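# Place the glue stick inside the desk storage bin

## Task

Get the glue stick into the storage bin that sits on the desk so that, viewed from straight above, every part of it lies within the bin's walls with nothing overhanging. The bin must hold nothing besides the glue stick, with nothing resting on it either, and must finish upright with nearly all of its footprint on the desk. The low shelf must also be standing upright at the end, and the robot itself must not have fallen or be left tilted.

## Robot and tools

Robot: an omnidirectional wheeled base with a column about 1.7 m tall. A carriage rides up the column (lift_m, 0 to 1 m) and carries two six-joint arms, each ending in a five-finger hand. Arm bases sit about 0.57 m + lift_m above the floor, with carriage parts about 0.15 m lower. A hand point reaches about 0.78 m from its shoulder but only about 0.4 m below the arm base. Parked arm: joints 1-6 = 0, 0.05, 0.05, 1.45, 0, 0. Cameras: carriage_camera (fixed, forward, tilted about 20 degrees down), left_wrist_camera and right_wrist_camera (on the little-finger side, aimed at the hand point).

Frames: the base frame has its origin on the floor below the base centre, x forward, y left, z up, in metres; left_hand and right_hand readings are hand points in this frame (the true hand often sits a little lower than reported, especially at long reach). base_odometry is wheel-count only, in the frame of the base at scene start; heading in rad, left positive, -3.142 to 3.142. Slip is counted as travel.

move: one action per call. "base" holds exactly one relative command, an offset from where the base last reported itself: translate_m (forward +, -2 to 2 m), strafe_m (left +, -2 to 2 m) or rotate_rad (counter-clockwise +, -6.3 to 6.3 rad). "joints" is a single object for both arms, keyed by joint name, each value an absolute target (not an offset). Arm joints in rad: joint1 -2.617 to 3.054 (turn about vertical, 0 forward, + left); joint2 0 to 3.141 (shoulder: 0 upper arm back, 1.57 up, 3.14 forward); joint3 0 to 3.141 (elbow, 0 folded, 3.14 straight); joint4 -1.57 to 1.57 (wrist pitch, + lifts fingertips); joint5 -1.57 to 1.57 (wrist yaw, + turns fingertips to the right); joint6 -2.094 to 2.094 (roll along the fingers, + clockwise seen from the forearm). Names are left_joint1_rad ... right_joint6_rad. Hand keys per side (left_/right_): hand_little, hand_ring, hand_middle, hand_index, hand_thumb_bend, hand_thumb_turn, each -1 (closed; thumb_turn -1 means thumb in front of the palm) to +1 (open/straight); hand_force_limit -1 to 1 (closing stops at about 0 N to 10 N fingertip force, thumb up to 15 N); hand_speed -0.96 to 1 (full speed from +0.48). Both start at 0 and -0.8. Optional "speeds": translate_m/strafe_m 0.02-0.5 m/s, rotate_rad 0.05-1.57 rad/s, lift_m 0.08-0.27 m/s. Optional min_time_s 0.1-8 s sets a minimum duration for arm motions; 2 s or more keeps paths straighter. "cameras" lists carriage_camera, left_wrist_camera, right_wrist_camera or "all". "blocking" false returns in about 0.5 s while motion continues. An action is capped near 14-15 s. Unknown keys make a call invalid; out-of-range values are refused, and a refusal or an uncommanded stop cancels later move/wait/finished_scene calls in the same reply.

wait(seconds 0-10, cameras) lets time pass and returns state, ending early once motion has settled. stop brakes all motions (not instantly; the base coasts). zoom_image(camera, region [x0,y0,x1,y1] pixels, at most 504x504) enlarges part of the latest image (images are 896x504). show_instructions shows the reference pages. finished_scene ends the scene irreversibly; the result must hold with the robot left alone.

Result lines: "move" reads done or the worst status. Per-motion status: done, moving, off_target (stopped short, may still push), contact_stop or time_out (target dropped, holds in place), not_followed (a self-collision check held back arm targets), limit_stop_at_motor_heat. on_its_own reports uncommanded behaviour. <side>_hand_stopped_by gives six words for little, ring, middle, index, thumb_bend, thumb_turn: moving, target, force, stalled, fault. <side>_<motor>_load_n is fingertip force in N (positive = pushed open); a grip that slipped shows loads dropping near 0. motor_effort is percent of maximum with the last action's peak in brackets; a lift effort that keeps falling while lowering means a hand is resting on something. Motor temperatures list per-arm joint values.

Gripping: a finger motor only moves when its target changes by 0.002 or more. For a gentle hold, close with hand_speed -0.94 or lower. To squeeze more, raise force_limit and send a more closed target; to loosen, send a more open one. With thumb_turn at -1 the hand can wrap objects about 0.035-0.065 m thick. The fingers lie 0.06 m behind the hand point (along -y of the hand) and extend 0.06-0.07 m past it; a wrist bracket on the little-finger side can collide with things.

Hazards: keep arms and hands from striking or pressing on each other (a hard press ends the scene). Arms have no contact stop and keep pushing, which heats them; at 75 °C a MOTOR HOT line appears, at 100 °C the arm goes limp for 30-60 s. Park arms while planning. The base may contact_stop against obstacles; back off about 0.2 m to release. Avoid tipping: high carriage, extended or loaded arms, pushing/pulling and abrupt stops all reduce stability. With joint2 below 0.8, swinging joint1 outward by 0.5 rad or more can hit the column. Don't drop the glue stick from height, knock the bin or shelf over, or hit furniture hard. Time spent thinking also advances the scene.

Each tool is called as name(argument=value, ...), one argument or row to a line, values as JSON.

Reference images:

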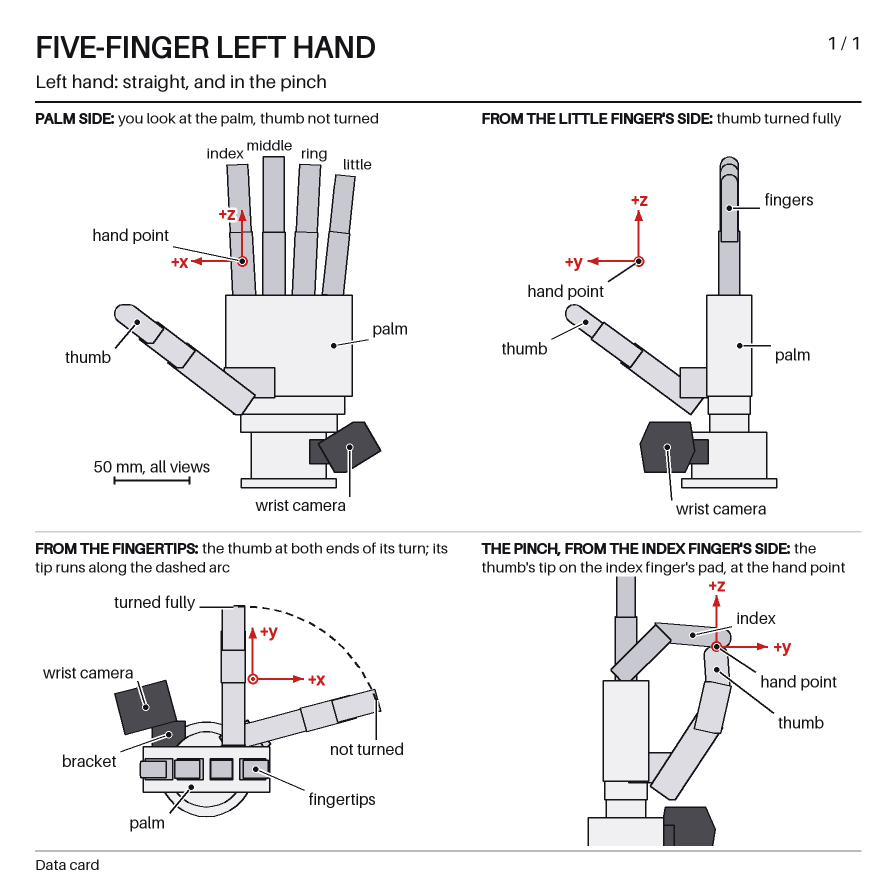

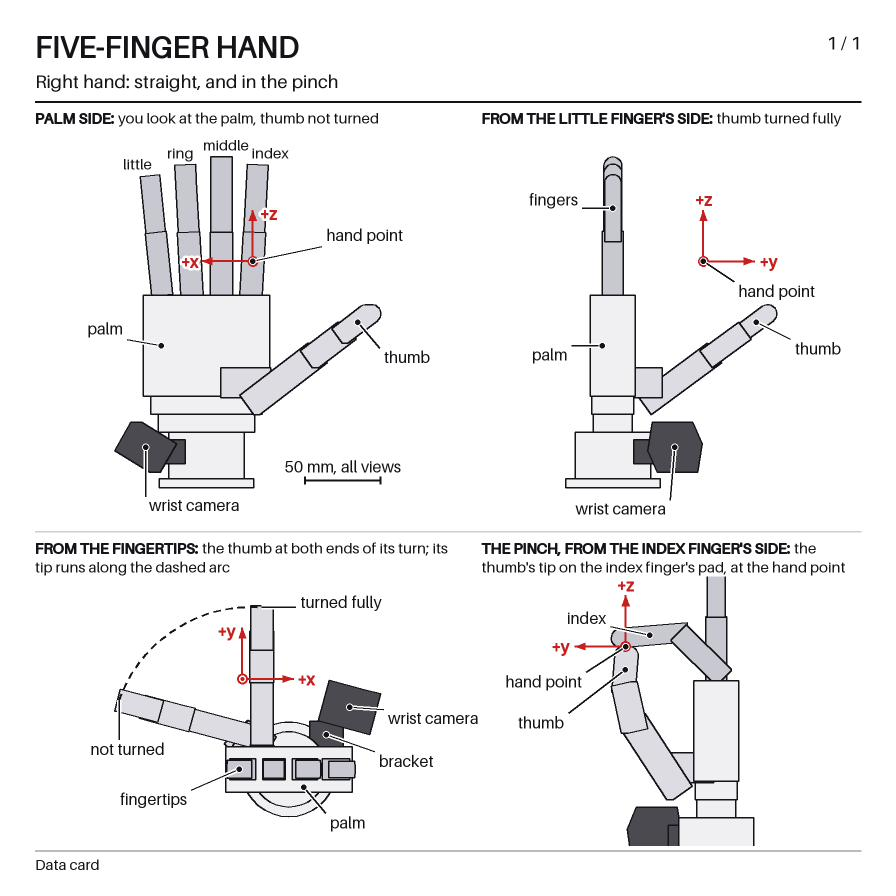

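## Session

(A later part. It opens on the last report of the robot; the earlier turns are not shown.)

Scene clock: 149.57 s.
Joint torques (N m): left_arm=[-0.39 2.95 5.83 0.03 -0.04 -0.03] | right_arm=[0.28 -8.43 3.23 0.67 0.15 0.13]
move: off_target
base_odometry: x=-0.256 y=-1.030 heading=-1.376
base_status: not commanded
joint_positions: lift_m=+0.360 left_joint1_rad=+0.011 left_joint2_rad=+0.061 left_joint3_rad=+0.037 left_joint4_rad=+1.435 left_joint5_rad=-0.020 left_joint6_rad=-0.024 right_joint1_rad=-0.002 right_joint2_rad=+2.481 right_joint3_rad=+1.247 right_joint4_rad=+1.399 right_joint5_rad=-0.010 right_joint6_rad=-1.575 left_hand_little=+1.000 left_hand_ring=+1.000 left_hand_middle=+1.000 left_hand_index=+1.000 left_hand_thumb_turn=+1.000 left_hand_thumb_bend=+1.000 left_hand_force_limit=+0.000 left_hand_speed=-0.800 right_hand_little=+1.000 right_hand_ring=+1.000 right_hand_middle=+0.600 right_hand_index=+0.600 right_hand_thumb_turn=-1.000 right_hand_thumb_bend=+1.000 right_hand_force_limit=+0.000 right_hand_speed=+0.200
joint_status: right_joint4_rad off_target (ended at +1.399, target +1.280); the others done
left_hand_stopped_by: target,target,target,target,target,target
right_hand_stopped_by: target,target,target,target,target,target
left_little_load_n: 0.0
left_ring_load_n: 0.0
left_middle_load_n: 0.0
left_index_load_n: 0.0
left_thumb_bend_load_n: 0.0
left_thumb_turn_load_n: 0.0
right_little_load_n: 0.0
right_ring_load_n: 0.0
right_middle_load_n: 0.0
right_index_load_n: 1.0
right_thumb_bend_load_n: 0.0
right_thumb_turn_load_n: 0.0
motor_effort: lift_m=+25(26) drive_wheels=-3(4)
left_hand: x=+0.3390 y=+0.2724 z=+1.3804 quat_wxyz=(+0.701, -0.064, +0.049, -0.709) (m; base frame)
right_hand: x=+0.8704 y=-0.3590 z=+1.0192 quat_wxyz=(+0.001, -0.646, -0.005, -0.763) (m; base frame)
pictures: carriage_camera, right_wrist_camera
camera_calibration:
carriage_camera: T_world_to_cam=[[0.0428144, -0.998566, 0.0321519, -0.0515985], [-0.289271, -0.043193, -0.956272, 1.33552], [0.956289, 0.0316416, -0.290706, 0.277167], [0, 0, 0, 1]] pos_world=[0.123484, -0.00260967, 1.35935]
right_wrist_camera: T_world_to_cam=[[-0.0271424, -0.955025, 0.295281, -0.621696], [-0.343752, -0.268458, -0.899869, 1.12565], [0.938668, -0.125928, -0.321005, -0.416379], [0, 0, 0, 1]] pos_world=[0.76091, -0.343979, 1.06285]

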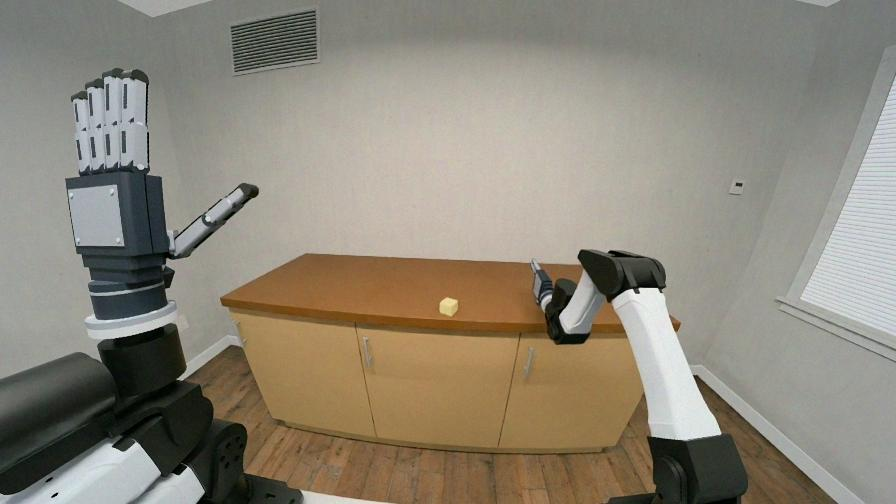

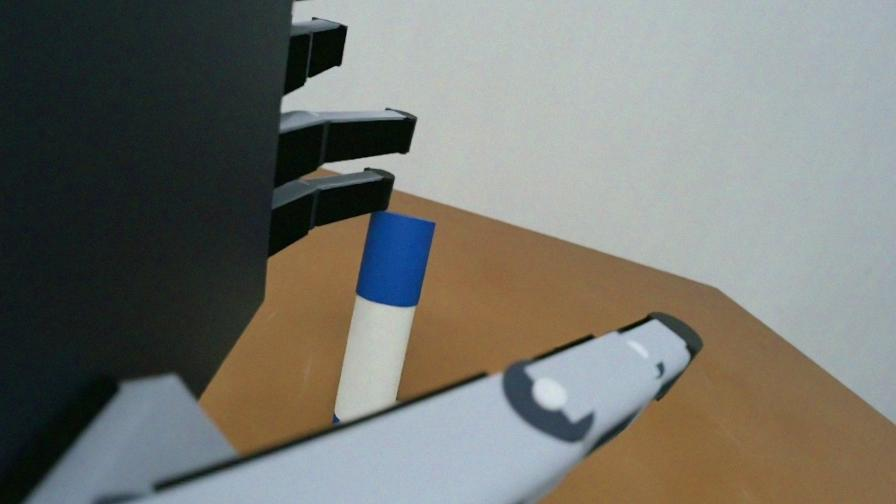

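move(
  base={"translate_m": -0.06},
)

move(
  joints={"right_joint4_rad": 1.22, "right_hand_index": 1, "right_hand_middle": 1},
  cameras=["right_wrist_camera"],
)

Scene clock: 174.53 s.
Joint torques (N m): left_arm=[-0.38 2.97 5.81 0.03 -0.03 -0.02] | right_arm=[0.25 -9.06 3.25 0.63 0.13 0.12]
move: done
base_odometry: x=-0.268 y=-0.971 heading=-1.376
base_status: done
joint_positions: lift_m=+0.360 left_joint1_rad=+0.011 left_joint2_rad=+0.061 left_joint3_rad=+0.037 left_joint4_rad=+1.435 left_joint5_rad=-0.020 left_joint6_rad=-0.024 right_joint1_rad=-0.001 right_joint2_rad=+2.487 right_joint3_rad=+1.247 right_joint4_rad=+1.402 right_joint5_rad=-0.010 right_joint6_rad=-1.576 left_hand_little=+1.000 left_hand_ring=+1.000 left_hand_middle=+1.000 left_hand_index=+1.000 left_hand_thumb_turn=+1.000 left_hand_thumb_bend=+1.000 left_hand_force_limit=+0.000 left_hand_speed=-0.800 right_hand_little=+1.000 right_hand_ring=+1.000 right_hand_middle=+0.600 right_hand_index=+0.600 right_hand_thumb_turn=-1.000 right_hand_thumb_bend=+1.000 right_hand_force_limit=+0.000 right_hand_speed=+0.200
joint_status: not commanded
left_hand_stopped_by: target,target,target,target,target,target
right_hand_stopped_by: target,target,target,target,target,target
left_little_load_n: 0.0
left_ring_load_n: 0.0
left_middle_load_n: 0.0
left_index_load_n: 0.0
left_thumb_bend_load_n: 0.0
left_thumb_turn_load_n: 0.0
right_little_load_n: 0.0
right_ring_load_n: 0.0
right_middle_load_n: 0.0
right_index_load_n: 0.5
right_thumb_bend_load_n: 0.0
right_thumb_turn_load_n: 0.5
motor_effort: lift_m=+25(26) drive_wheels=-2(8)
left_hand: x=+0.3390 y=+0.2724 z=+1.3804 quat_wxyz=(+0.701, -0.064, +0.049, -0.709) (m; base frame)
right_hand: x=+0.8701 y=-0.3588 z=+1.0161 quat_wxyz=(+0.001, -0.648, -0.005, -0.762) (m; base frame)
pictures: none

Scene clock: 175.33 s.
Joint torques (N m): left_arm=[-0.38 2.95 5.86 0.03 -0.02 -0.04] | right_arm=[0.21 -12.55 3.12 1.89 0.15 0.13]
move: done
base_odometry: x=-0.268 y=-0.971 heading=-1.376
base_status: not commanded
joint_positions: lift_m=+0.360 left_joint1_rad=+0.011 left_joint2_rad=+0.061 left_joint3_rad=+0.037 left_joint4_rad=+1.435 left_joint5_rad=-0.020 left_joint6_rad=-0.024 right_joint1_rad=-0.001 right_joint2_rad=+2.523 right_joint3_rad=+1.247 right_joint4_rad=+1.222 right_joint5_rad=-0.011 right_joint6_rad=-1.576 left_hand_little=+1.000 left_hand_ring=+1.000 left_hand_middle=+1.000 left_hand_index=+1.000 left_hand_thumb_turn=+1.000 left_hand_thumb_bend=+1.000 left_hand_force_limit=+0.000 left_hand_speed=-0.800 right_hand_little=+1.000 right_hand_ring=+1.000 right_hand_middle=+1.000 right_hand_index=+1.000 right_hand_thumb_turn=-1.000 right_hand_thumb_bend=+1.000 right_hand_force_limit=+0.000 right_hand_speed=+0.200
joint_status: all done
left_hand_stopped_by: target,target,target,target,target,target
right_hand_stopped_by: target,target,target,target,target,target
left_little_load_n: 0.0
left_ring_load_n: 0.0
left_middle_load_n: 0.0
left_index_load_n: 0.0
left_thumb_bend_load_n: 0.0
left_thumb_turn_load_n: 0.0
right_little_load_n: 0.0
right_ring_load_n: 0.0
right_middle_load_n: 0.0
right_index_load_n: 0.0
right_thumb_bend_load_n: 0.0
right_thumb_turn_load_n: 0.5
motor_effort: lift_m=+25(26) drive_wheels=-1(2)
left_hand: x=+0.3390 y=+0.2724 z=+1.3804 quat_wxyz=(+0.701, -0.064, +0.049, -0.709) (m; base frame)
right_hand: x=+0.8647 y=-0.3587 z=+0.9457 quat_wxyz=(+0.002, -0.726, -0.005, -0.688) (m; base frame)
pictures: right_wrist_camera
camera_calibration:
right_wrist_camera: T_world_to_cam=[[0.0383231, -0.954994, 0.29414, -0.655297], [-0.530796, -0.26885, -0.803726, 1.12825], [0.846633, -0.125327, -0.51721, -0.169204], [0, 0, 0, 1]] pos_world=[0.767239, -0.34368, 1.01204]

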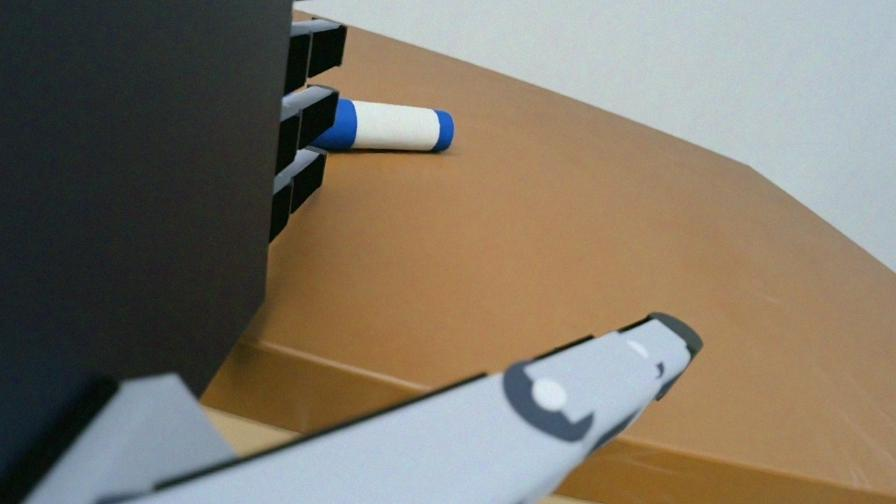

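move(
  joints={"lift_m": 0.45},
  cameras=["carriage_camera", "right_wrist_camera"],
)

zoom_image(
  camera="carriage_camera",
  region=[440, 240, 600, 360],
)

Scene clock: 204.27 s.
Joint torques (N m): left_arm=[-0.35 2.93 5.87 0.03 -0.04 -0.04] | right_arm=[0.23 -13.01 3.12 1.94 0.15 0.13]
Motor temperatures (°C): left_arm=[27 32 44 27 29 26] | right_arm=[28 41 35 32 30 27]
move: done
base_odometry: x=-0.268 y=-0.971 heading=-1.376
base_status: not commanded
joint_positions: lift_m=+0.450 left_joint1_rad=+0.011 left_joint2_rad=+0.061 left_joint3_rad=+0.037 left_joint4_rad=+1.435 left_joint5_rad=-0.020 left_joint6_rad=-0.024 right_joint1_rad=-0.001 right_joint2_rad=+2.527 right_joint3_rad=+1.247 right_joint4_rad=+1.214 right_joint5_rad=-0.011 right_joint6_rad=-1.576 left_hand_little=+1.000 left_hand_ring=+1.000 left_hand_middle=+1.000 left_hand_index=+1.000 left_hand_thumb_turn=+1.000 left_hand_thumb_bend=+1.000 left_hand_force_limit=+0.000 left_hand_speed=-0.800 right_hand_little=+1.000 right_hand_ring=+1.000 right_hand_middle=+1.000 right_hand_index=+1.000 right_hand_thumb_turn=-1.000 right_hand_thumb_bend=+1.000 right_hand_force_limit=+0.000 right_hand_speed=+0.200
joint_status: all done
left_hand_stopped_by: target,target,target,target,target,target
right_hand_stopped_by: target,target,target,target,target,target
left_little_load_n: 0.0
left_ring_load_n: 0.0
left_middle_load_n: 0.0
left_index_load_n: 0.0
left_thumb_bend_load_n: 0.0
left_thumb_turn_load_n: 0.0
right_little_load_n: 0.0
right_ring_load_n: 0.0
right_middle_load_n: 0.0
right_index_load_n: 0.0
right_thumb_bend_load_n: 0.0
right_thumb_turn_load_n: 0.5
motor_effort: lift_m=+30(37) drive_wheels=-1(1)
left_hand: x=+0.3390 y=+0.2724 z=+1.4700 quat_wxyz=(+0.701, -0.064, +0.049, -0.709) (m; base frame)
right_hand: x=+0.8638 y=-0.3587 z=+1.0302 quat_wxyz=(+0.002, -0.730, -0.005, -0.683) (m; base frame)
pictures: carriage_camera, right_wrist_camera
camera_calibration:
carriage_camera: T_world_to_cam=[[0.0428144, -0.998566, 0.0321519, -0.0544761], [-0.289271, -0.043193, -0.956272, 1.4211], [0.956289, 0.0316416, -0.290706, 0.303185], [0, 0, 0, 1]] pos_world=[0.123484, -0.00260967, 1.44885]
right_wrist_camera: T_world_to_cam=[[0.0421196, -0.95499, 0.293633, -0.682893], [-0.54115, -0.268858, -0.796789, 1.19756], [0.839871, -0.125339, -0.528117, -0.107687], [0, 0, 0, 1]] pos_world=[0.767265, -0.34368, 1.09785]

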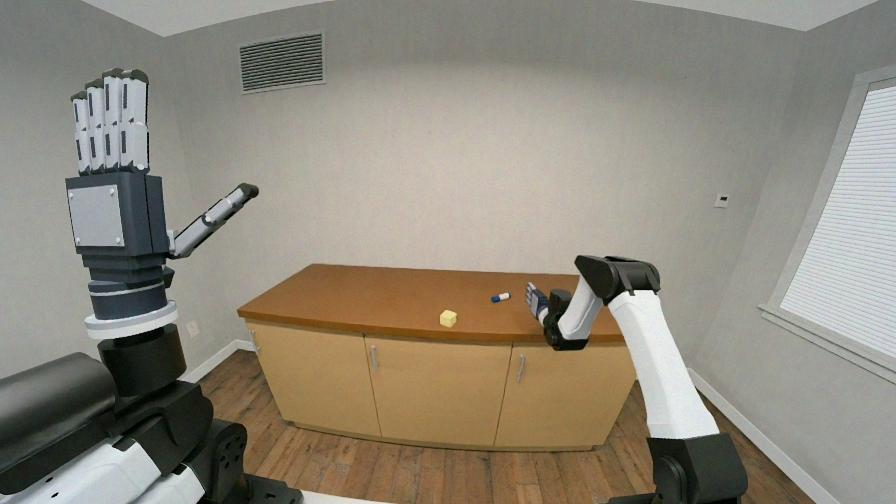

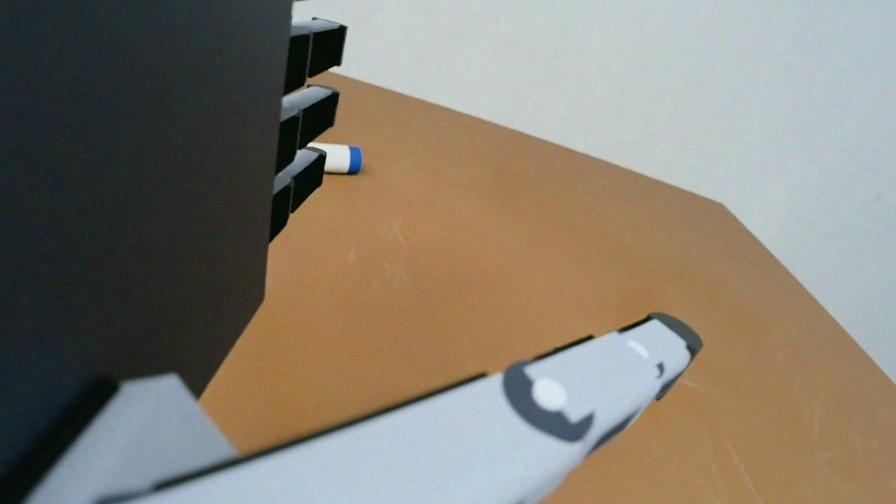

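Scaled by 3.150 from the camera's 896x504 image, which has a finer 1280x720 frame.

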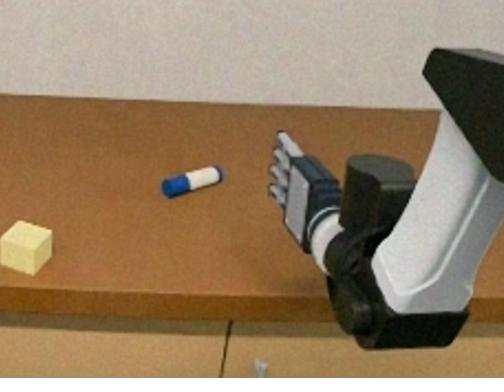

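move(
  base={"strafe_m": -0.42},
  joints={"lift_m": 0.7, "right_joint1_rad": 0, "right_joint2_rad": 2.4, "right_joint3_rad": 1.2, "right_joint4_rad": 0.42, "right_joint5_rad": 0, "right_joint6_rad": 0},
  min_time_s=2,
  cameras=["carriage_camera"],
)

zoom_image(
  camera="carriage_camera",
  region=[340, 240, 500, 360],
)

Scene clock: 268.17 s.
Joint torques (N m): left_arm=[-0.4 2.93 5.86 0.03 -0.03 -0.04] | right_arm=[0.38 -15.58 2.63 1.41 0.12 0.18]
Motor temperatures (°C): left_arm=[27 31 45 26 29 26] | right_arm=[28 49 34 35 30 27]
move: done
base_odometry: x=-0.680 y=-1.052 heading=-1.376
base_status: done
joint_positions: lift_m=+0.700 left_joint1_rad=+0.011 left_joint2_rad=+0.061 left_joint3_rad=+0.037 left_joint4_rad=+1.435 left_joint5_rad=-0.019 left_joint6_rad=-0.024 right_joint1_rad=-0.003 right_joint2_rad=+2.441 right_joint3_rad=+1.211 right_joint4_rad=+0.423 right_joint5_rad=-0.008 right_joint6_rad=-0.008 left_hand_little=+1.000 left_hand_ring=+1.000 left_hand_middle=+1.000 left_hand_index=+1.000 left_hand_thumb_turn=+1.000 left_hand_thumb_bend=+1.000 left_hand_force_limit=+0.000 left_hand_speed=-0.800 right_hand_little=+1.000 right_hand_ring=+1.000 right_hand_middle=+1.000 right_hand_index=+1.000 right_hand_thumb_turn=-1.000 right_hand_thumb_bend=+1.000 right_hand_force_limit=+0.000 right_hand_speed=+0.200
joint_status: all done
left_hand_stopped_by: target,target,target,target,target,target
right_hand_stopped_by: target,target,target,target,target,target
left_little_load_n: 0.0
left_ring_load_n: 0.5
left_middle_load_n: 0.0
left_index_load_n: 0.0
left_thumb_bend_load_n: 0.0
left_thumb_turn_load_n: 0.0
right_little_load_n: 0.0
right_ring_load_n: 0.0
right_middle_load_n: 0.0
right_index_load_n: 0.0
right_thumb_bend_load_n: 0.0
right_thumb_turn_load_n: 0.0
motor_effort: lift_m=+30(40) drive_wheels=-4(9)
left_hand: x=+0.3390 y=+0.2724 z=+1.7200 quat_wxyz=(+0.701, -0.064, +0.049, -0.709) (m; base frame)
right_hand: x=+0.7362 y=-0.2691 z=+1.1178 quat_wxyz=(+0.265, -0.659, +0.654, -0.262) (m; base frame)
pictures: carriage_camera
camera_calibration:
carriage_camera: T_world_to_cam=[[0.0428144, -0.998566, 0.0321519, -0.0625141], [-0.289271, -0.043193, -0.956272, 1.66017], [0.956289, 0.0316416, -0.290706, 0.375861], [0, 0, 0, 1]] pos_world=[0.123484, -0.00260967, 1.69885]

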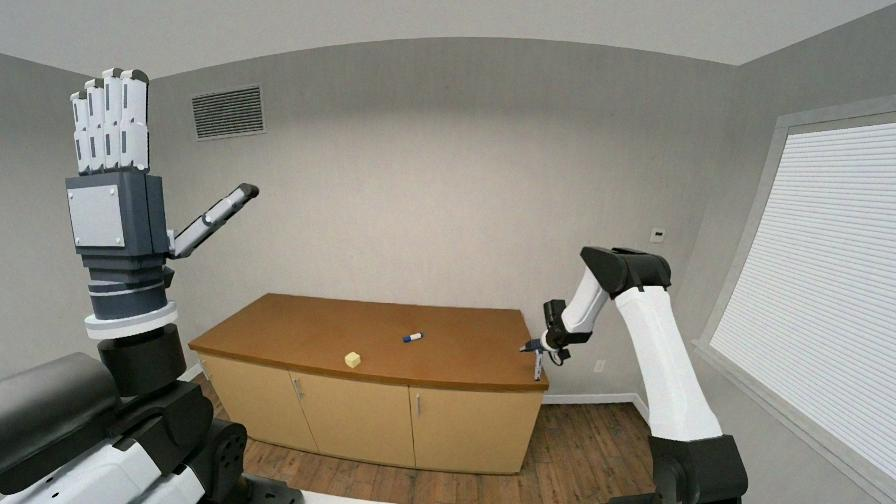

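Scaled by 3.150 from the camera's 896x504 image, which has a finer 1280x720 frame.

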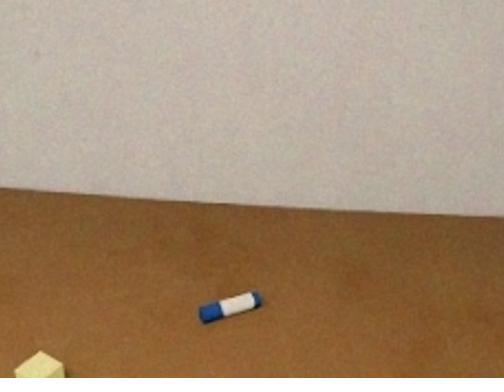

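move(
  base={"translate_m": 0.328},
)

move(
  base={"rotate_rad": 0.57},
  speeds={"rotate_rad": 0.5},
  cameras=["carriage_camera", "right_wrist_camera"],
)

Scene clock: 284.63 s.
Joint torques (N m): left_arm=[-0.4 2.95 5.83 0.02 -0.04 -0.04] | right_arm=[0.39 -15.53 2.63 1.45 0.12 0.2]
move: done
base_odometry: x=-0.617 y=-1.374 heading=-1.377
base_status: done
joint_positions: lift_m=+0.700 left_joint1_rad=+0.011 left_joint2_rad=+0.061 left_joint3_rad=+0.037 left_joint4_rad=+1.435 left_joint5_rad=-0.019 left_joint6_rad=-0.024 right_joint1_rad=-0.003 right_joint2_rad=+2.440 right_joint3_rad=+1.211 right_joint4_rad=+0.419 right_joint5_rad=-0.008 right_joint6_rad=-0.007 left_hand_little=+1.000 left_hand_ring=+1.000 left_hand_middle=+1.000 left_hand_index=+1.000 left_hand_thumb_turn=+1.000 left_hand_thumb_bend=+1.000 left_hand_force_limit=+0.000 left_hand_speed=-0.800 right_hand_little=+1.000 right_hand_ring=+1.000 right_hand_middle=+1.000 right_hand_index=+1.000 right_hand_thumb_turn=-1.000 right_hand_thumb_bend=+1.000 right_hand_force_limit=+0.000 right_hand_speed=+0.200
joint_status: not commanded
left_hand_stopped_by: target,target,target,target,target,target
right_hand_stopped_by: target,target,target,target,target,target
left_little_load_n: 0.0
left_ring_load_n: -0.5
left_middle_load_n: 0.0
left_index_load_n: 0.0
left_thumb_bend_load_n: -0.5
left_thumb_turn_load_n: 0.0
right_little_load_n: 0.0
right_ring_load_n: 0.0
right_middle_load_n: 0.0
right_index_load_n: 0.0
right_thumb_bend_load_n: 0.0
right_thumb_turn_load_n: -0.5
motor_effort: lift_m=+30(31) drive_wheels=-7(11)
left_hand: x=+0.3389 y=+0.2724 z=+1.7200 quat_wxyz=(+0.701, -0.064, +0.048, -0.709) (m; base frame)
right_hand: x=+0.7355 y=-0.2691 z=+1.1177 quat_wxyz=(+0.264, -0.659, +0.654, -0.261) (m; base frame)
pictures: none

Scene clock: 286.70 s.
Joint torques (N m): left_arm=[-0.39 2.92 5.87 0.04 -0.03 -0.05] | right_arm=[0.01 -15.5 2.63 1.46 0.09 0.17]
move: done
base_odometry: x=-0.617 y=-1.374 heading=-0.808
base_status: done
joint_positions: lift_m=+0.700 left_joint1_rad=+0.011 left_joint2_rad=+0.061 left_joint3_rad=+0.037 left_joint4_rad=+1.435 left_joint5_rad=-0.019 left_joint6_rad=-0.024 right_joint1_rad=+0.001 right_joint2_rad=+2.440 right_joint3_rad=+1.211 right_joint4_rad=+0.419 right_joint5_rad=-0.005 right_joint6_rad=-0.007 left_hand_little=+1.000 left_hand_ring=+1.000 left_hand_middle=+1.000 left_hand_index=+1.000 left_hand_thumb_turn=+1.000 left_hand_thumb_bend=+1.000 left_hand_force_limit=+0.000 left_hand_speed=-0.800 right_hand_little=+1.000 right_hand_ring=+1.000 right_hand_middle=+1.000 right_hand_index=+1.000 right_hand_thumb_turn=-1.000 right_hand_thumb_bend=+1.000 right_hand_force_limit=+0.000 right_hand_speed=+0.200
joint_status: not commanded
left_hand_stopped_by: target,target,target,target,target,target
right_hand_stopped_by: target,target,target,target,target,target
left_little_load_n: 0.0
left_ring_load_n: 0.0
left_middle_load_n: 0.0
left_index_load_n: 0.0
left_thumb_bend_load_n: 0.0
left_thumb_turn_load_n: 0.0
right_little_load_n: 0.0
right_ring_load_n: 0.0
right_middle_load_n: 0.0
right_index_load_n: 0.0
right_thumb_bend_load_n: 0.0
right_thumb_turn_load_n: 0.0
motor_effort: lift_m=+30(31) drive_wheels=+7(13)
left_hand: x=+0.3389 y=+0.2724 z=+1.7200 quat_wxyz=(+0.701, -0.064, +0.048, -0.709) (m; base frame)
right_hand: x=+0.7353 y=-0.2675 z=+1.1177 quat_wxyz=(+0.263, -0.660, +0.653, -0.261) (m; base frame)
pictures: carriage_camera, right_wrist_camera
camera_calibration:
carriage_camera: T_world_to_cam=[[0.0428144, -0.998566, 0.0321519, -0.0625141], [-0.289271, -0.043193, -0.956272, 1.66017], [0.956289, 0.0316416, -0.290706, 0.375861], [0, 0, 0, 1]] pos_world=[0.123484, -0.00260967, 1.69885]
right_wrist_camera: T_world_to_cam=[[-0.680882, -0.298814, -0.668663, 1.16667], [-0.534558, 0.826853, 0.17482, 0.424573], [0.500648, 0.476471, -0.722722, 0.685818], [0, 0, 0, 1]] pos_world=[0.677968, -0.329216, 1.20154]

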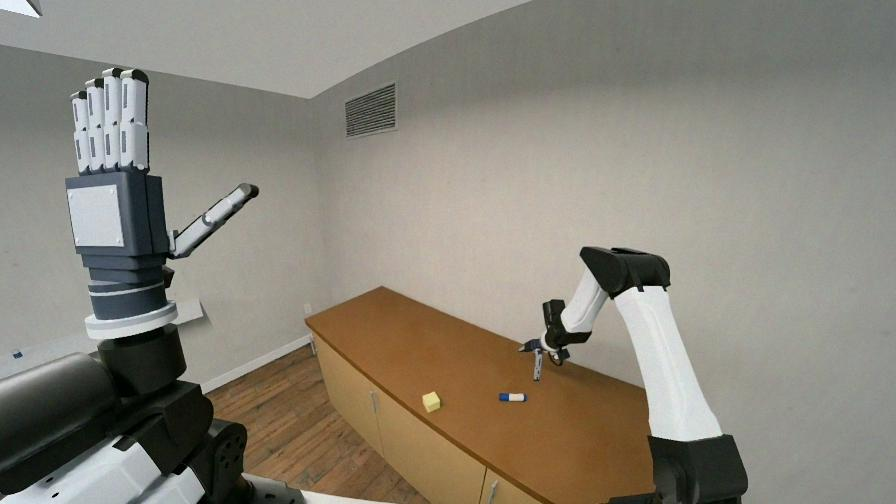

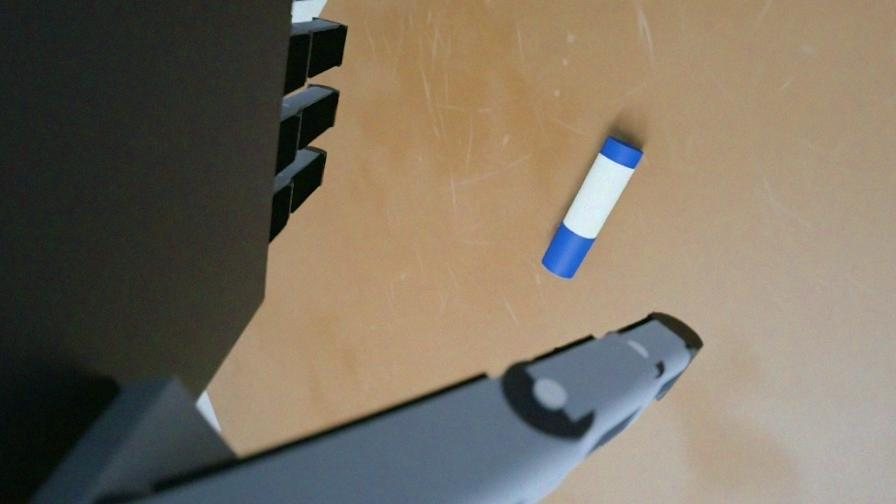

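move(
  base={"strafe_m": 0.035},
  joints={"right_joint2_rad": 2.615, "right_joint3_rad": 1.42, "right_joint4_rad": 0.43, "lift_m": 0.6},
  min_time_s=1.5,
  cameras=["carriage_camera", "right_wrist_camera"],
)

Scene clock: 307.37 s.
Joint torques (N m): left_arm=[-0.36 2.93 5.83 0.03 -0.03 -0.04] | right_arm=[-0.09 -11.84 5.52 1.59 0.09 0.18]
move: done
base_odometry: x=-0.592 y=-1.350 heading=-0.807
base_status: done
joint_positions: lift_m=+0.600 left_joint1_rad=+0.011 left_joint2_rad=+0.061 left_joint3_rad=+0.037 left_joint4_rad=+1.435 left_joint5_rad=-0.020 left_joint6_rad=-0.024 right_joint1_rad=+0.003 right_joint2_rad=+2.608 right_joint3_rad=+1.393 right_joint4_rad=+0.416 right_joint5_rad=-0.005 right_joint6_rad=-0.007 left_hand_little=+1.000 left_hand_ring=+1.000 left_hand_middle=+1.000 left_hand_index=+1.000 left_hand_thumb_turn=+1.000 left_hand_thumb_bend=+1.000 left_hand_force_limit=+0.000 left_hand_speed=-0.800 right_hand_little=+1.000 right_hand_ring=+1.000 right_hand_middle=+1.000 right_hand_index=+1.000 right_hand_thumb_turn=-1.000 right_hand_thumb_bend=+1.000 right_hand_force_limit=+0.000 right_hand_speed=+0.200
joint_status: all done
left_hand_stopped_by: target,target,target,target,target,target
right_hand_stopped_by: target,target,target,target,target,target
left_little_load_n: 0.0
left_ring_load_n: 0.0
left_middle_load_n: 0.0
left_index_load_n: 0.0
left_thumb_bend_load_n: 0.0
left_thumb_turn_load_n: 0.0
right_little_load_n: 0.0
right_ring_load_n: 0.0
right_middle_load_n: 0.0
right_index_load_n: 0.0
right_thumb_bend_load_n: 0.0
right_thumb_turn_load_n: 0.0
motor_effort: lift_m=+25(27) drive_wheels=-8(13)
left_hand: x=+0.3389 y=+0.2724 z=+1.6204 quat_wxyz=(+0.701, -0.064, +0.048, -0.709) (m; base frame)
right_hand: x=+0.7669 y=-0.2669 z=+0.9858 quat_wxyz=(+0.267, -0.659, +0.651, -0.265) (m; base frame)
pictures: carriage_camera, right_wrist_camera
camera_calibration:
carriage_camera: T_world_to_cam=[[0.0428144, -0.998566, 0.0321519, -0.0593118], [-0.289271, -0.043193, -0.956272, 1.56493], [0.956289, 0.0316416, -0.290706, 0.346907], [0, 0, 0, 1]] pos_world=[0.123484, -0.00260967, 1.59925]
right_wrist_camera: T_world_to_cam=[[-0.672757, -0.299257, -0.676641, 1.10157], [-0.537086, 0.826537, 0.168451, 0.472068], [0.508858, 0.476741, -0.716785, 0.562332], [0, 0, 0, 1]] pos_world=[0.70848, -0.328617, 1.06891]

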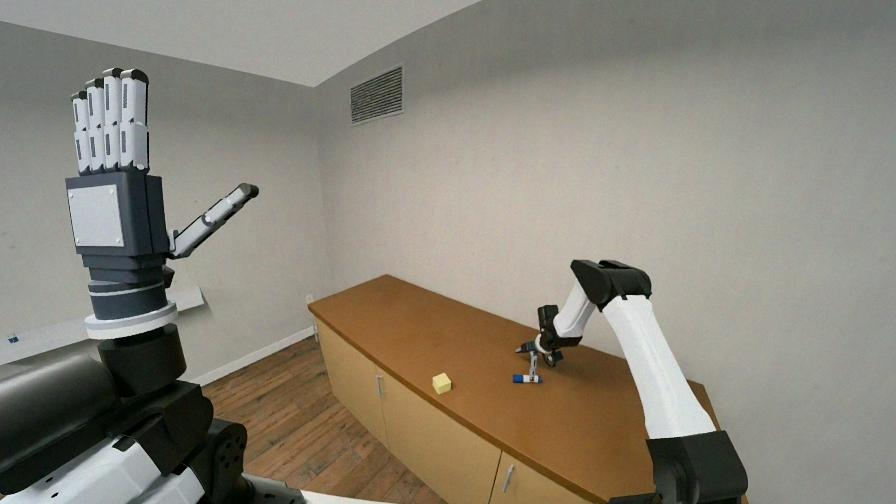

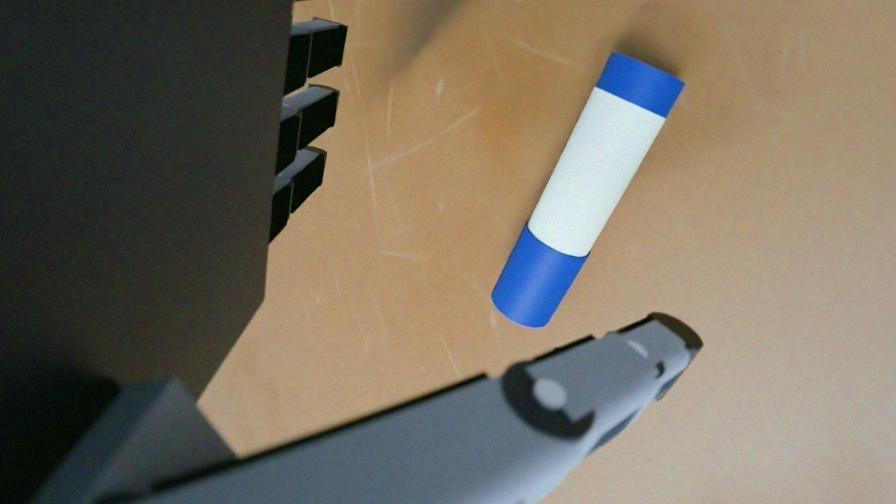

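move(
  joints={"lift_m": 0.542},
  speeds={"lift_m": 0.1},
  cameras=["carriage_camera", "right_wrist_camera"],
)

zoom_image(
  camera="carriage_camera",
  region=[480, 320, 620, 420],
)

Scene clock: 325.67 s.
Joint torques (N m): left_arm=[-0.38 2.96 5.86 0.03 -0.03 -0.04] | right_arm=[-0.09 -12.26 5.11 1.52 0.09 0.16]
move: done
base_odometry: x=-0.592 y=-1.350 heading=-0.807
base_status: not commanded
joint_positions: lift_m=+0.542 left_joint1_rad=+0.011 left_joint2_rad=+0.061 left_joint3_rad=+0.037 left_joint4_rad=+1.435 left_joint5_rad=-0.020 left_joint6_rad=-0.024 right_joint1_rad=+0.003 right_joint2_rad=+2.612 right_joint3_rad=+1.399 right_joint4_rad=+0.425 right_joint5_rad=-0.005 right_joint6_rad=-0.006 left_hand_little=+1.000 left_hand_ring=+1.000 left_hand_middle=+1.000 left_hand_index=+1.000 left_hand_thumb_turn=+1.000 left_hand_thumb_bend=+1.000 left_hand_force_limit=+0.000 left_hand_speed=-0.800 right_hand_little=+1.000 right_hand_ring=+1.000 right_hand_middle=+1.000 right_hand_index=+1.000 right_hand_thumb_turn=-1.000 right_hand_thumb_bend=+1.000 right_hand_force_limit=+0.000 right_hand_speed=+0.200
joint_status: all done
left_hand_stopped_by: target,target,target,target,target,target
right_hand_stopped_by: target,target,target,target,target,target
left_little_load_n: 0.0
left_ring_load_n: 0.0
left_middle_load_n: 0.0
left_index_load_n: 0.0
left_thumb_bend_load_n: 0.0
left_thumb_turn_load_n: 0.0
right_little_load_n: 0.0
right_ring_load_n: -0.5
right_middle_load_n: 0.0
right_index_load_n: 0.0
right_thumb_bend_load_n: 0.0
right_thumb_turn_load_n: 0.0
motor_effort: lift_m=+25(26) drive_wheels=-8(8)
left_hand: x=+0.3389 y=+0.2724 z=+1.5625 quat_wxyz=(+0.701, -0.064, +0.048, -0.709) (m; base frame)
right_hand: x=+0.7705 y=-0.2669 z=+0.9289 quat_wxyz=(+0.271, -0.657, +0.650, -0.269) (m; base frame)
pictures: carriage_camera, right_wrist_camera
camera_calibration:
carriage_camera: T_world_to_cam=[[0.0428144, -0.998566, 0.0321519, -0.0574502], [-0.289271, -0.043193, -0.956272, 1.50956], [0.956289, 0.0316416, -0.290706, 0.330075], [0, 0, 0, 1]] pos_world=[0.123484, -0.00260967, 1.54135]
right_wrist_camera: T_world_to_cam=[[-0.665098, -0.298844, -0.684352, 1.06695], [-0.538747, 0.826624, 0.162618, 0.490323], [0.517104, 0.476849, -0.710787, 0.507826], [0, 0, 0, 1]] pos_world=[0.711189, -0.328616, 1.01139]

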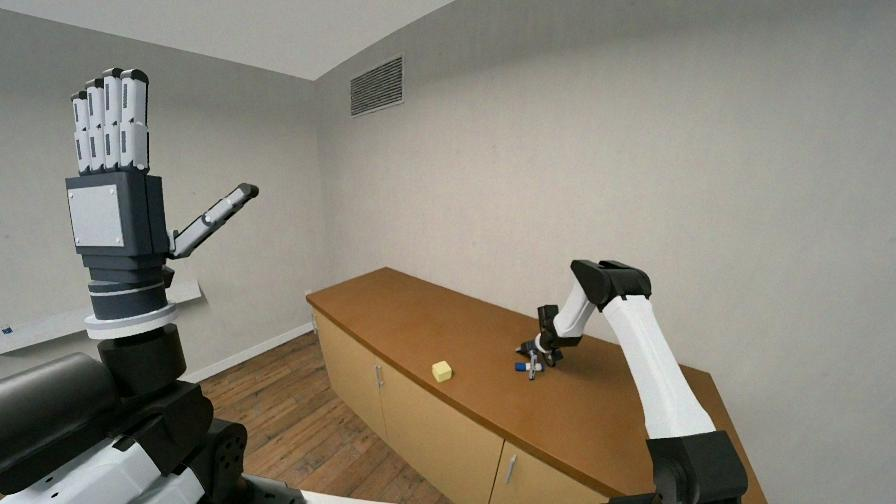

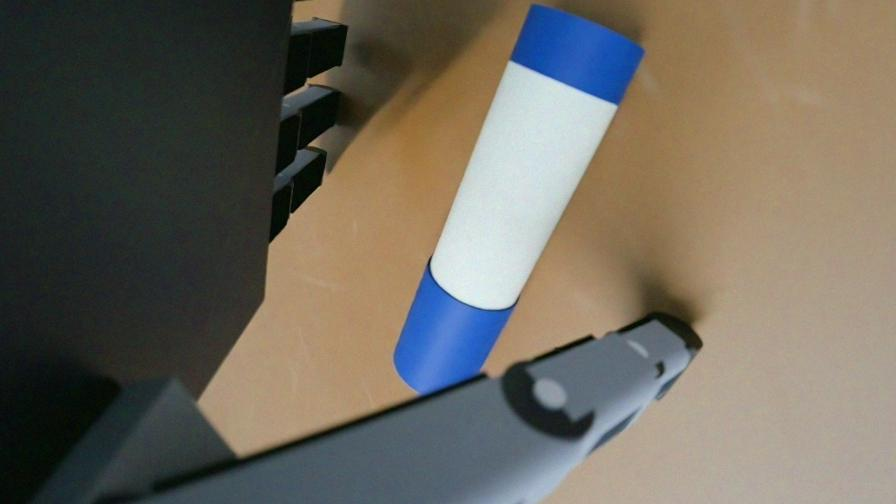

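Scaled by 3.600 from the camera's 896x504 image, which has a finer 1280x720 frame.

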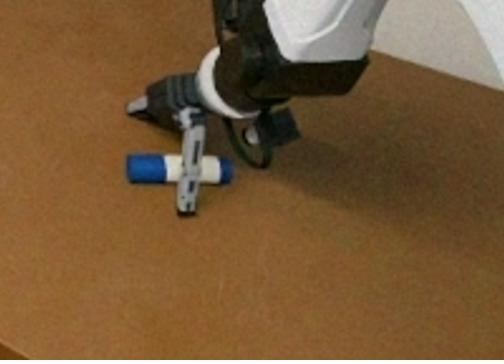

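move(
  joints={"lift_m": 0.536, "right_hand_speed": -0.7, "right_hand_index": 0.15, "right_hand_middle": 0.15},
  speeds={"lift_m": 0.08},
  cameras=["right_wrist_camera"],
)

Scene clock: 335.13 s.
Joint torques (N m): left_arm=[-0.35 2.95 5.82 0.03 -0.03 -0.04] | right_arm=[-0.05 -12.3 3.77 0.85 0.09 0.13]
move: done
base_odometry: x=-0.592 y=-1.350 heading=-0.807
base_status: not commanded
joint_positions: lift_m=+0.536 left_joint1_rad=+0.011 left_joint2_rad=+0.061 left_joint3_rad=+0.037 left_joint4_rad=+1.435 left_joint5_rad=-0.020 left_joint6_rad=-0.024 right_joint1_rad=+0.003 right_joint2_rad=+2.610 right_joint3_rad=+1.419 right_joint4_rad=+0.505 right_joint5_rad=-0.005 right_joint6_rad=-0.003 left_hand_little=+1.000 left_hand_ring=+1.000 left_hand_middle=+1.000 left_hand_index=+1.000 left_hand_thumb_turn=+1.000 left_hand_thumb_bend=+1.000 left_hand_force_limit=+0.000 left_hand_speed=-0.800 right_hand_little=+1.000 right_hand_ring=+1.000 right_hand_middle=+0.150 right_hand_index=+0.150 right_hand_thumb_turn=-1.000 right_hand_thumb_bend=+1.000 right_hand_force_limit=+0.000 right_hand_speed=-0.700
joint_status: all done
left_hand_stopped_by: target,target,target,target,target,target
right_hand_stopped_by: target,target,target,target,target,target
left_little_load_n: 0.0
left_ring_load_n: 0.0
left_middle_load_n: -0.5
left_index_load_n: 0.0
left_thumb_bend_load_n: 0.0
left_thumb_turn_load_n: -0.5
right_little_load_n: 0.0
right_ring_load_n: 0.0
right_middle_load_n: 2.0
right_index_load_n: 0.0
right_thumb_bend_load_n: 0.0
right_thumb_turn_load_n: 0.0
motor_effort: lift_m=+24(28) drive_wheels=-8(8)
left_hand: x=+0.3389 y=+0.2724 z=+1.5566 quat_wxyz=(+0.701, -0.064, +0.048, -0.709) (m; base frame)
right_hand: x=+0.7976 y=-0.2666 z=+0.9426 quat_wxyz=(+0.304, -0.642, +0.636, -0.301) (m; base frame)
pictures: right_wrist_camera
camera_calibration:
right_wrist_camera: T_world_to_cam=[[-0.592929, -0.295735, -0.748984, 1.09866], [-0.550809, 0.827439, 0.109333, 0.56258], [0.587405, 0.477374, -0.653506, 0.393446], [0, 0, 0, 1]] pos_world=[0.730188, -0.32841, 1.01849]

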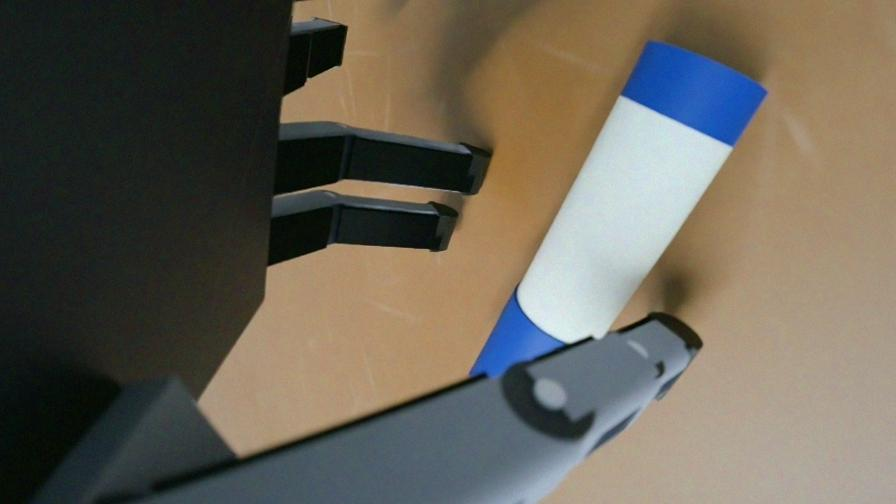

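move(
  joints={"lift_m": 0.6},
)

move(
  joints={"lift_m": 0.565, "right_joint2_rad": 2.6, "right_joint3_rad": 1.165, "right_joint4_rad": 0.86, "right_hand_speed": -0.5, "right_hand_index": 0.3, "right_hand_middle": 0.3, "right_hand_thumb_bend": 0.45},
  min_time_s=1.5,
  cameras=["carriage_camera", "right_wrist_camera"],
)

Scene clock: 352.50 s.
Joint torques (N m): left_arm=[-0.39 2.95 5.86 0.03 -0.03 -0.04] | right_arm=[-0.09 -13.22 3.62 1.46 0.09 0.13]
move: done
base_odometry: x=-0.592 y=-1.350 heading=-0.807
base_status: not commanded
joint_positions: lift_m=+0.600 left_joint1_rad=+0.011 left_joint2_rad=+0.061 left_joint3_rad=+0.037 left_joint4_rad=+1.435 left_joint5_rad=-0.020 left_joint6_rad=-0.024 right_joint1_rad=+0.003 right_joint2_rad=+2.622 right_joint3_rad=+1.419 right_joint4_rad=+0.432 right_joint5_rad=-0.005 right_joint6_rad=-0.003 left_hand_little=+1.000 left_hand_ring=+1.000 left_hand_middle=+1.000 left_hand_index=+1.000 left_hand_thumb_turn=+1.000 left_hand_thumb_bend=+1.000 left_hand_force_limit=+0.000 left_hand_speed=-0.800 right_hand_little=+1.000 right_hand_ring=+1.000 right_hand_middle=+0.150 right_hand_index=+0.150 right_hand_thumb_turn=-1.000 right_hand_thumb_bend=+1.000 right_hand_force_limit=+0.000 right_hand_speed=-0.700
joint_status: all done
left_hand_stopped_by: target,target,target,target,target,target
right_hand_stopped_by: target,target,target,target,target,target
left_little_load_n: 0.0
left_ring_load_n: 0.0
left_middle_load_n: 0.0
left_index_load_n: 0.0
left_thumb_bend_load_n: 0.0
left_thumb_turn_load_n: 0.0
right_little_load_n: 0.0
right_ring_load_n: 0.0
right_middle_load_n: 0.0
right_index_load_n: 0.0
right_thumb_bend_load_n: 0.0
right_thumb_turn_load_n: 0.0
motor_effort: lift_m=+31(38) drive_wheels=-7(8)
left_hand: x=+0.3389 y=+0.2724 z=+1.6200 quat_wxyz=(+0.701, -0.064, +0.048, -0.709) (m; base frame)
right_hand: x=+0.7777 y=-0.2667 z=+0.9880 quat_wxyz=(+0.277, -0.654, +0.649, -0.274) (m; base frame)
pictures: none

Scene clock: 354.33 s.
Joint torques (N m): left_arm=[-0.36 2.93 5.87 0.03 -0.03 -0.04] | right_arm=[-0.05 -13.86 2.04 1.83 0.09 0.14]
move: done
base_odometry: x=-0.592 y=-1.350 heading=-0.807
base_status: not commanded
joint_positions: lift_m=+0.565 left_joint1_rad=+0.011 left_joint2_rad=+0.061 left_joint3_rad=+0.037 left_joint4_rad=+1.435 left_joint5_rad=-0.020 left_joint6_rad=-0.024 right_joint1_rad=+0.003 right_joint2_rad=+2.622 right_joint3_rad=+1.174 right_joint4_rad=+0.839 right_joint5_rad=-0.005 right_joint6_rad=-0.003 left_hand_little=+1.000 left_hand_ring=+1.000 left_hand_middle=+1.000 left_hand_index=+1.000 left_hand_thumb_turn=+1.000 left_hand_thumb_bend=+1.000 left_hand_force_limit=+0.000 left_hand_speed=-0.800 right_hand_little=+1.000 right_hand_ring=+1.000 right_hand_middle=+0.300 right_hand_index=+0.300 right_hand_thumb_turn=-1.000 right_hand_thumb_bend=+0.450 right_hand_force_limit=+0.000 right_hand_speed=-0.500
joint_status: all done
left_hand_stopped_by: target,target,target,target,target,target
right_hand_stopped_by: target,target,target,target,target,target
left_little_load_n: 0.0
left_ring_load_n: 0.0
left_middle_load_n: 0.0
left_index_load_n: 0.0
left_thumb_bend_load_n: 0.0
left_thumb_turn_load_n: 0.0
right_little_load_n: 0.0
right_ring_load_n: 0.0
right_middle_load_n: 0.0
right_index_load_n: 0.0
right_thumb_bend_load_n: 0.0
right_thumb_turn_load_n: 0.0
motor_effort: lift_m=+25(28) drive_wheels=-7(8)
left_hand: x=+0.3389 y=+0.2724 z=+1.5855 quat_wxyz=(+0.701, -0.064, +0.048, -0.709) (m; base frame)
right_hand: x=+0.7586 y=-0.2667 z=+0.9521 quat_wxyz=(+0.329, -0.629, +0.624, -0.326) (m; base frame)
pictures: carriage_camera, right_wrist_camera
camera_calibration:
carriage_camera: T_world_to_cam=[[0.0428144, -0.998566, 0.0321519, -0.0581897], [-0.289271, -0.043193, -0.956272, 1.53155], [0.956289, 0.0316416, -0.290706, 0.336761], [0, 0, 0, 1]] pos_world=[0.123484, -0.00260967, 1.56435]
right_wrist_camera: T_world_to_cam=[[-0.532867, -0.295594, -0.792892, 1.0788], [-0.557731, 0.827363, 0.0663802, 0.586185], [0.636388, 0.477592, -0.605736, 0.340056], [0, 0, 0, 1]] pos_world=[0.68538, -0.32851, 1.02244]

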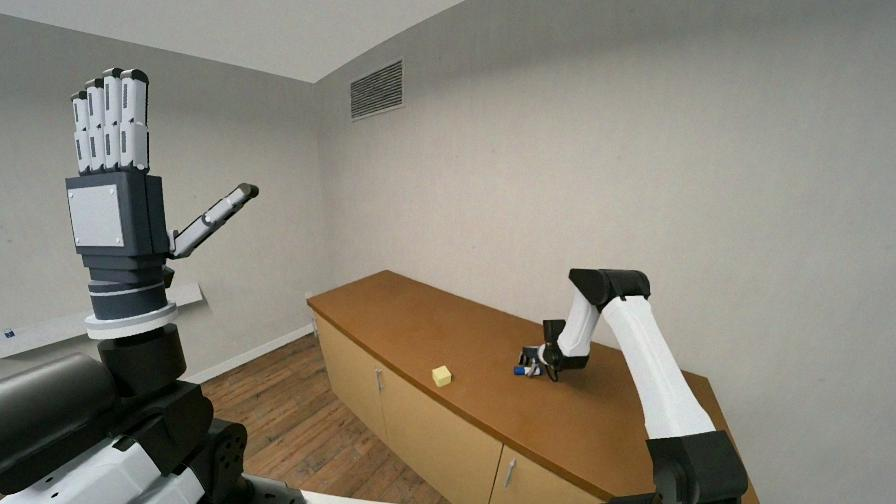

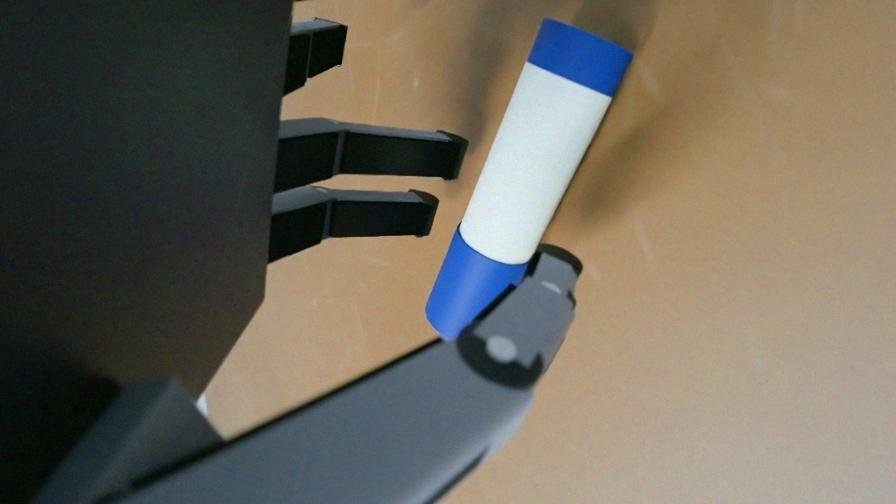

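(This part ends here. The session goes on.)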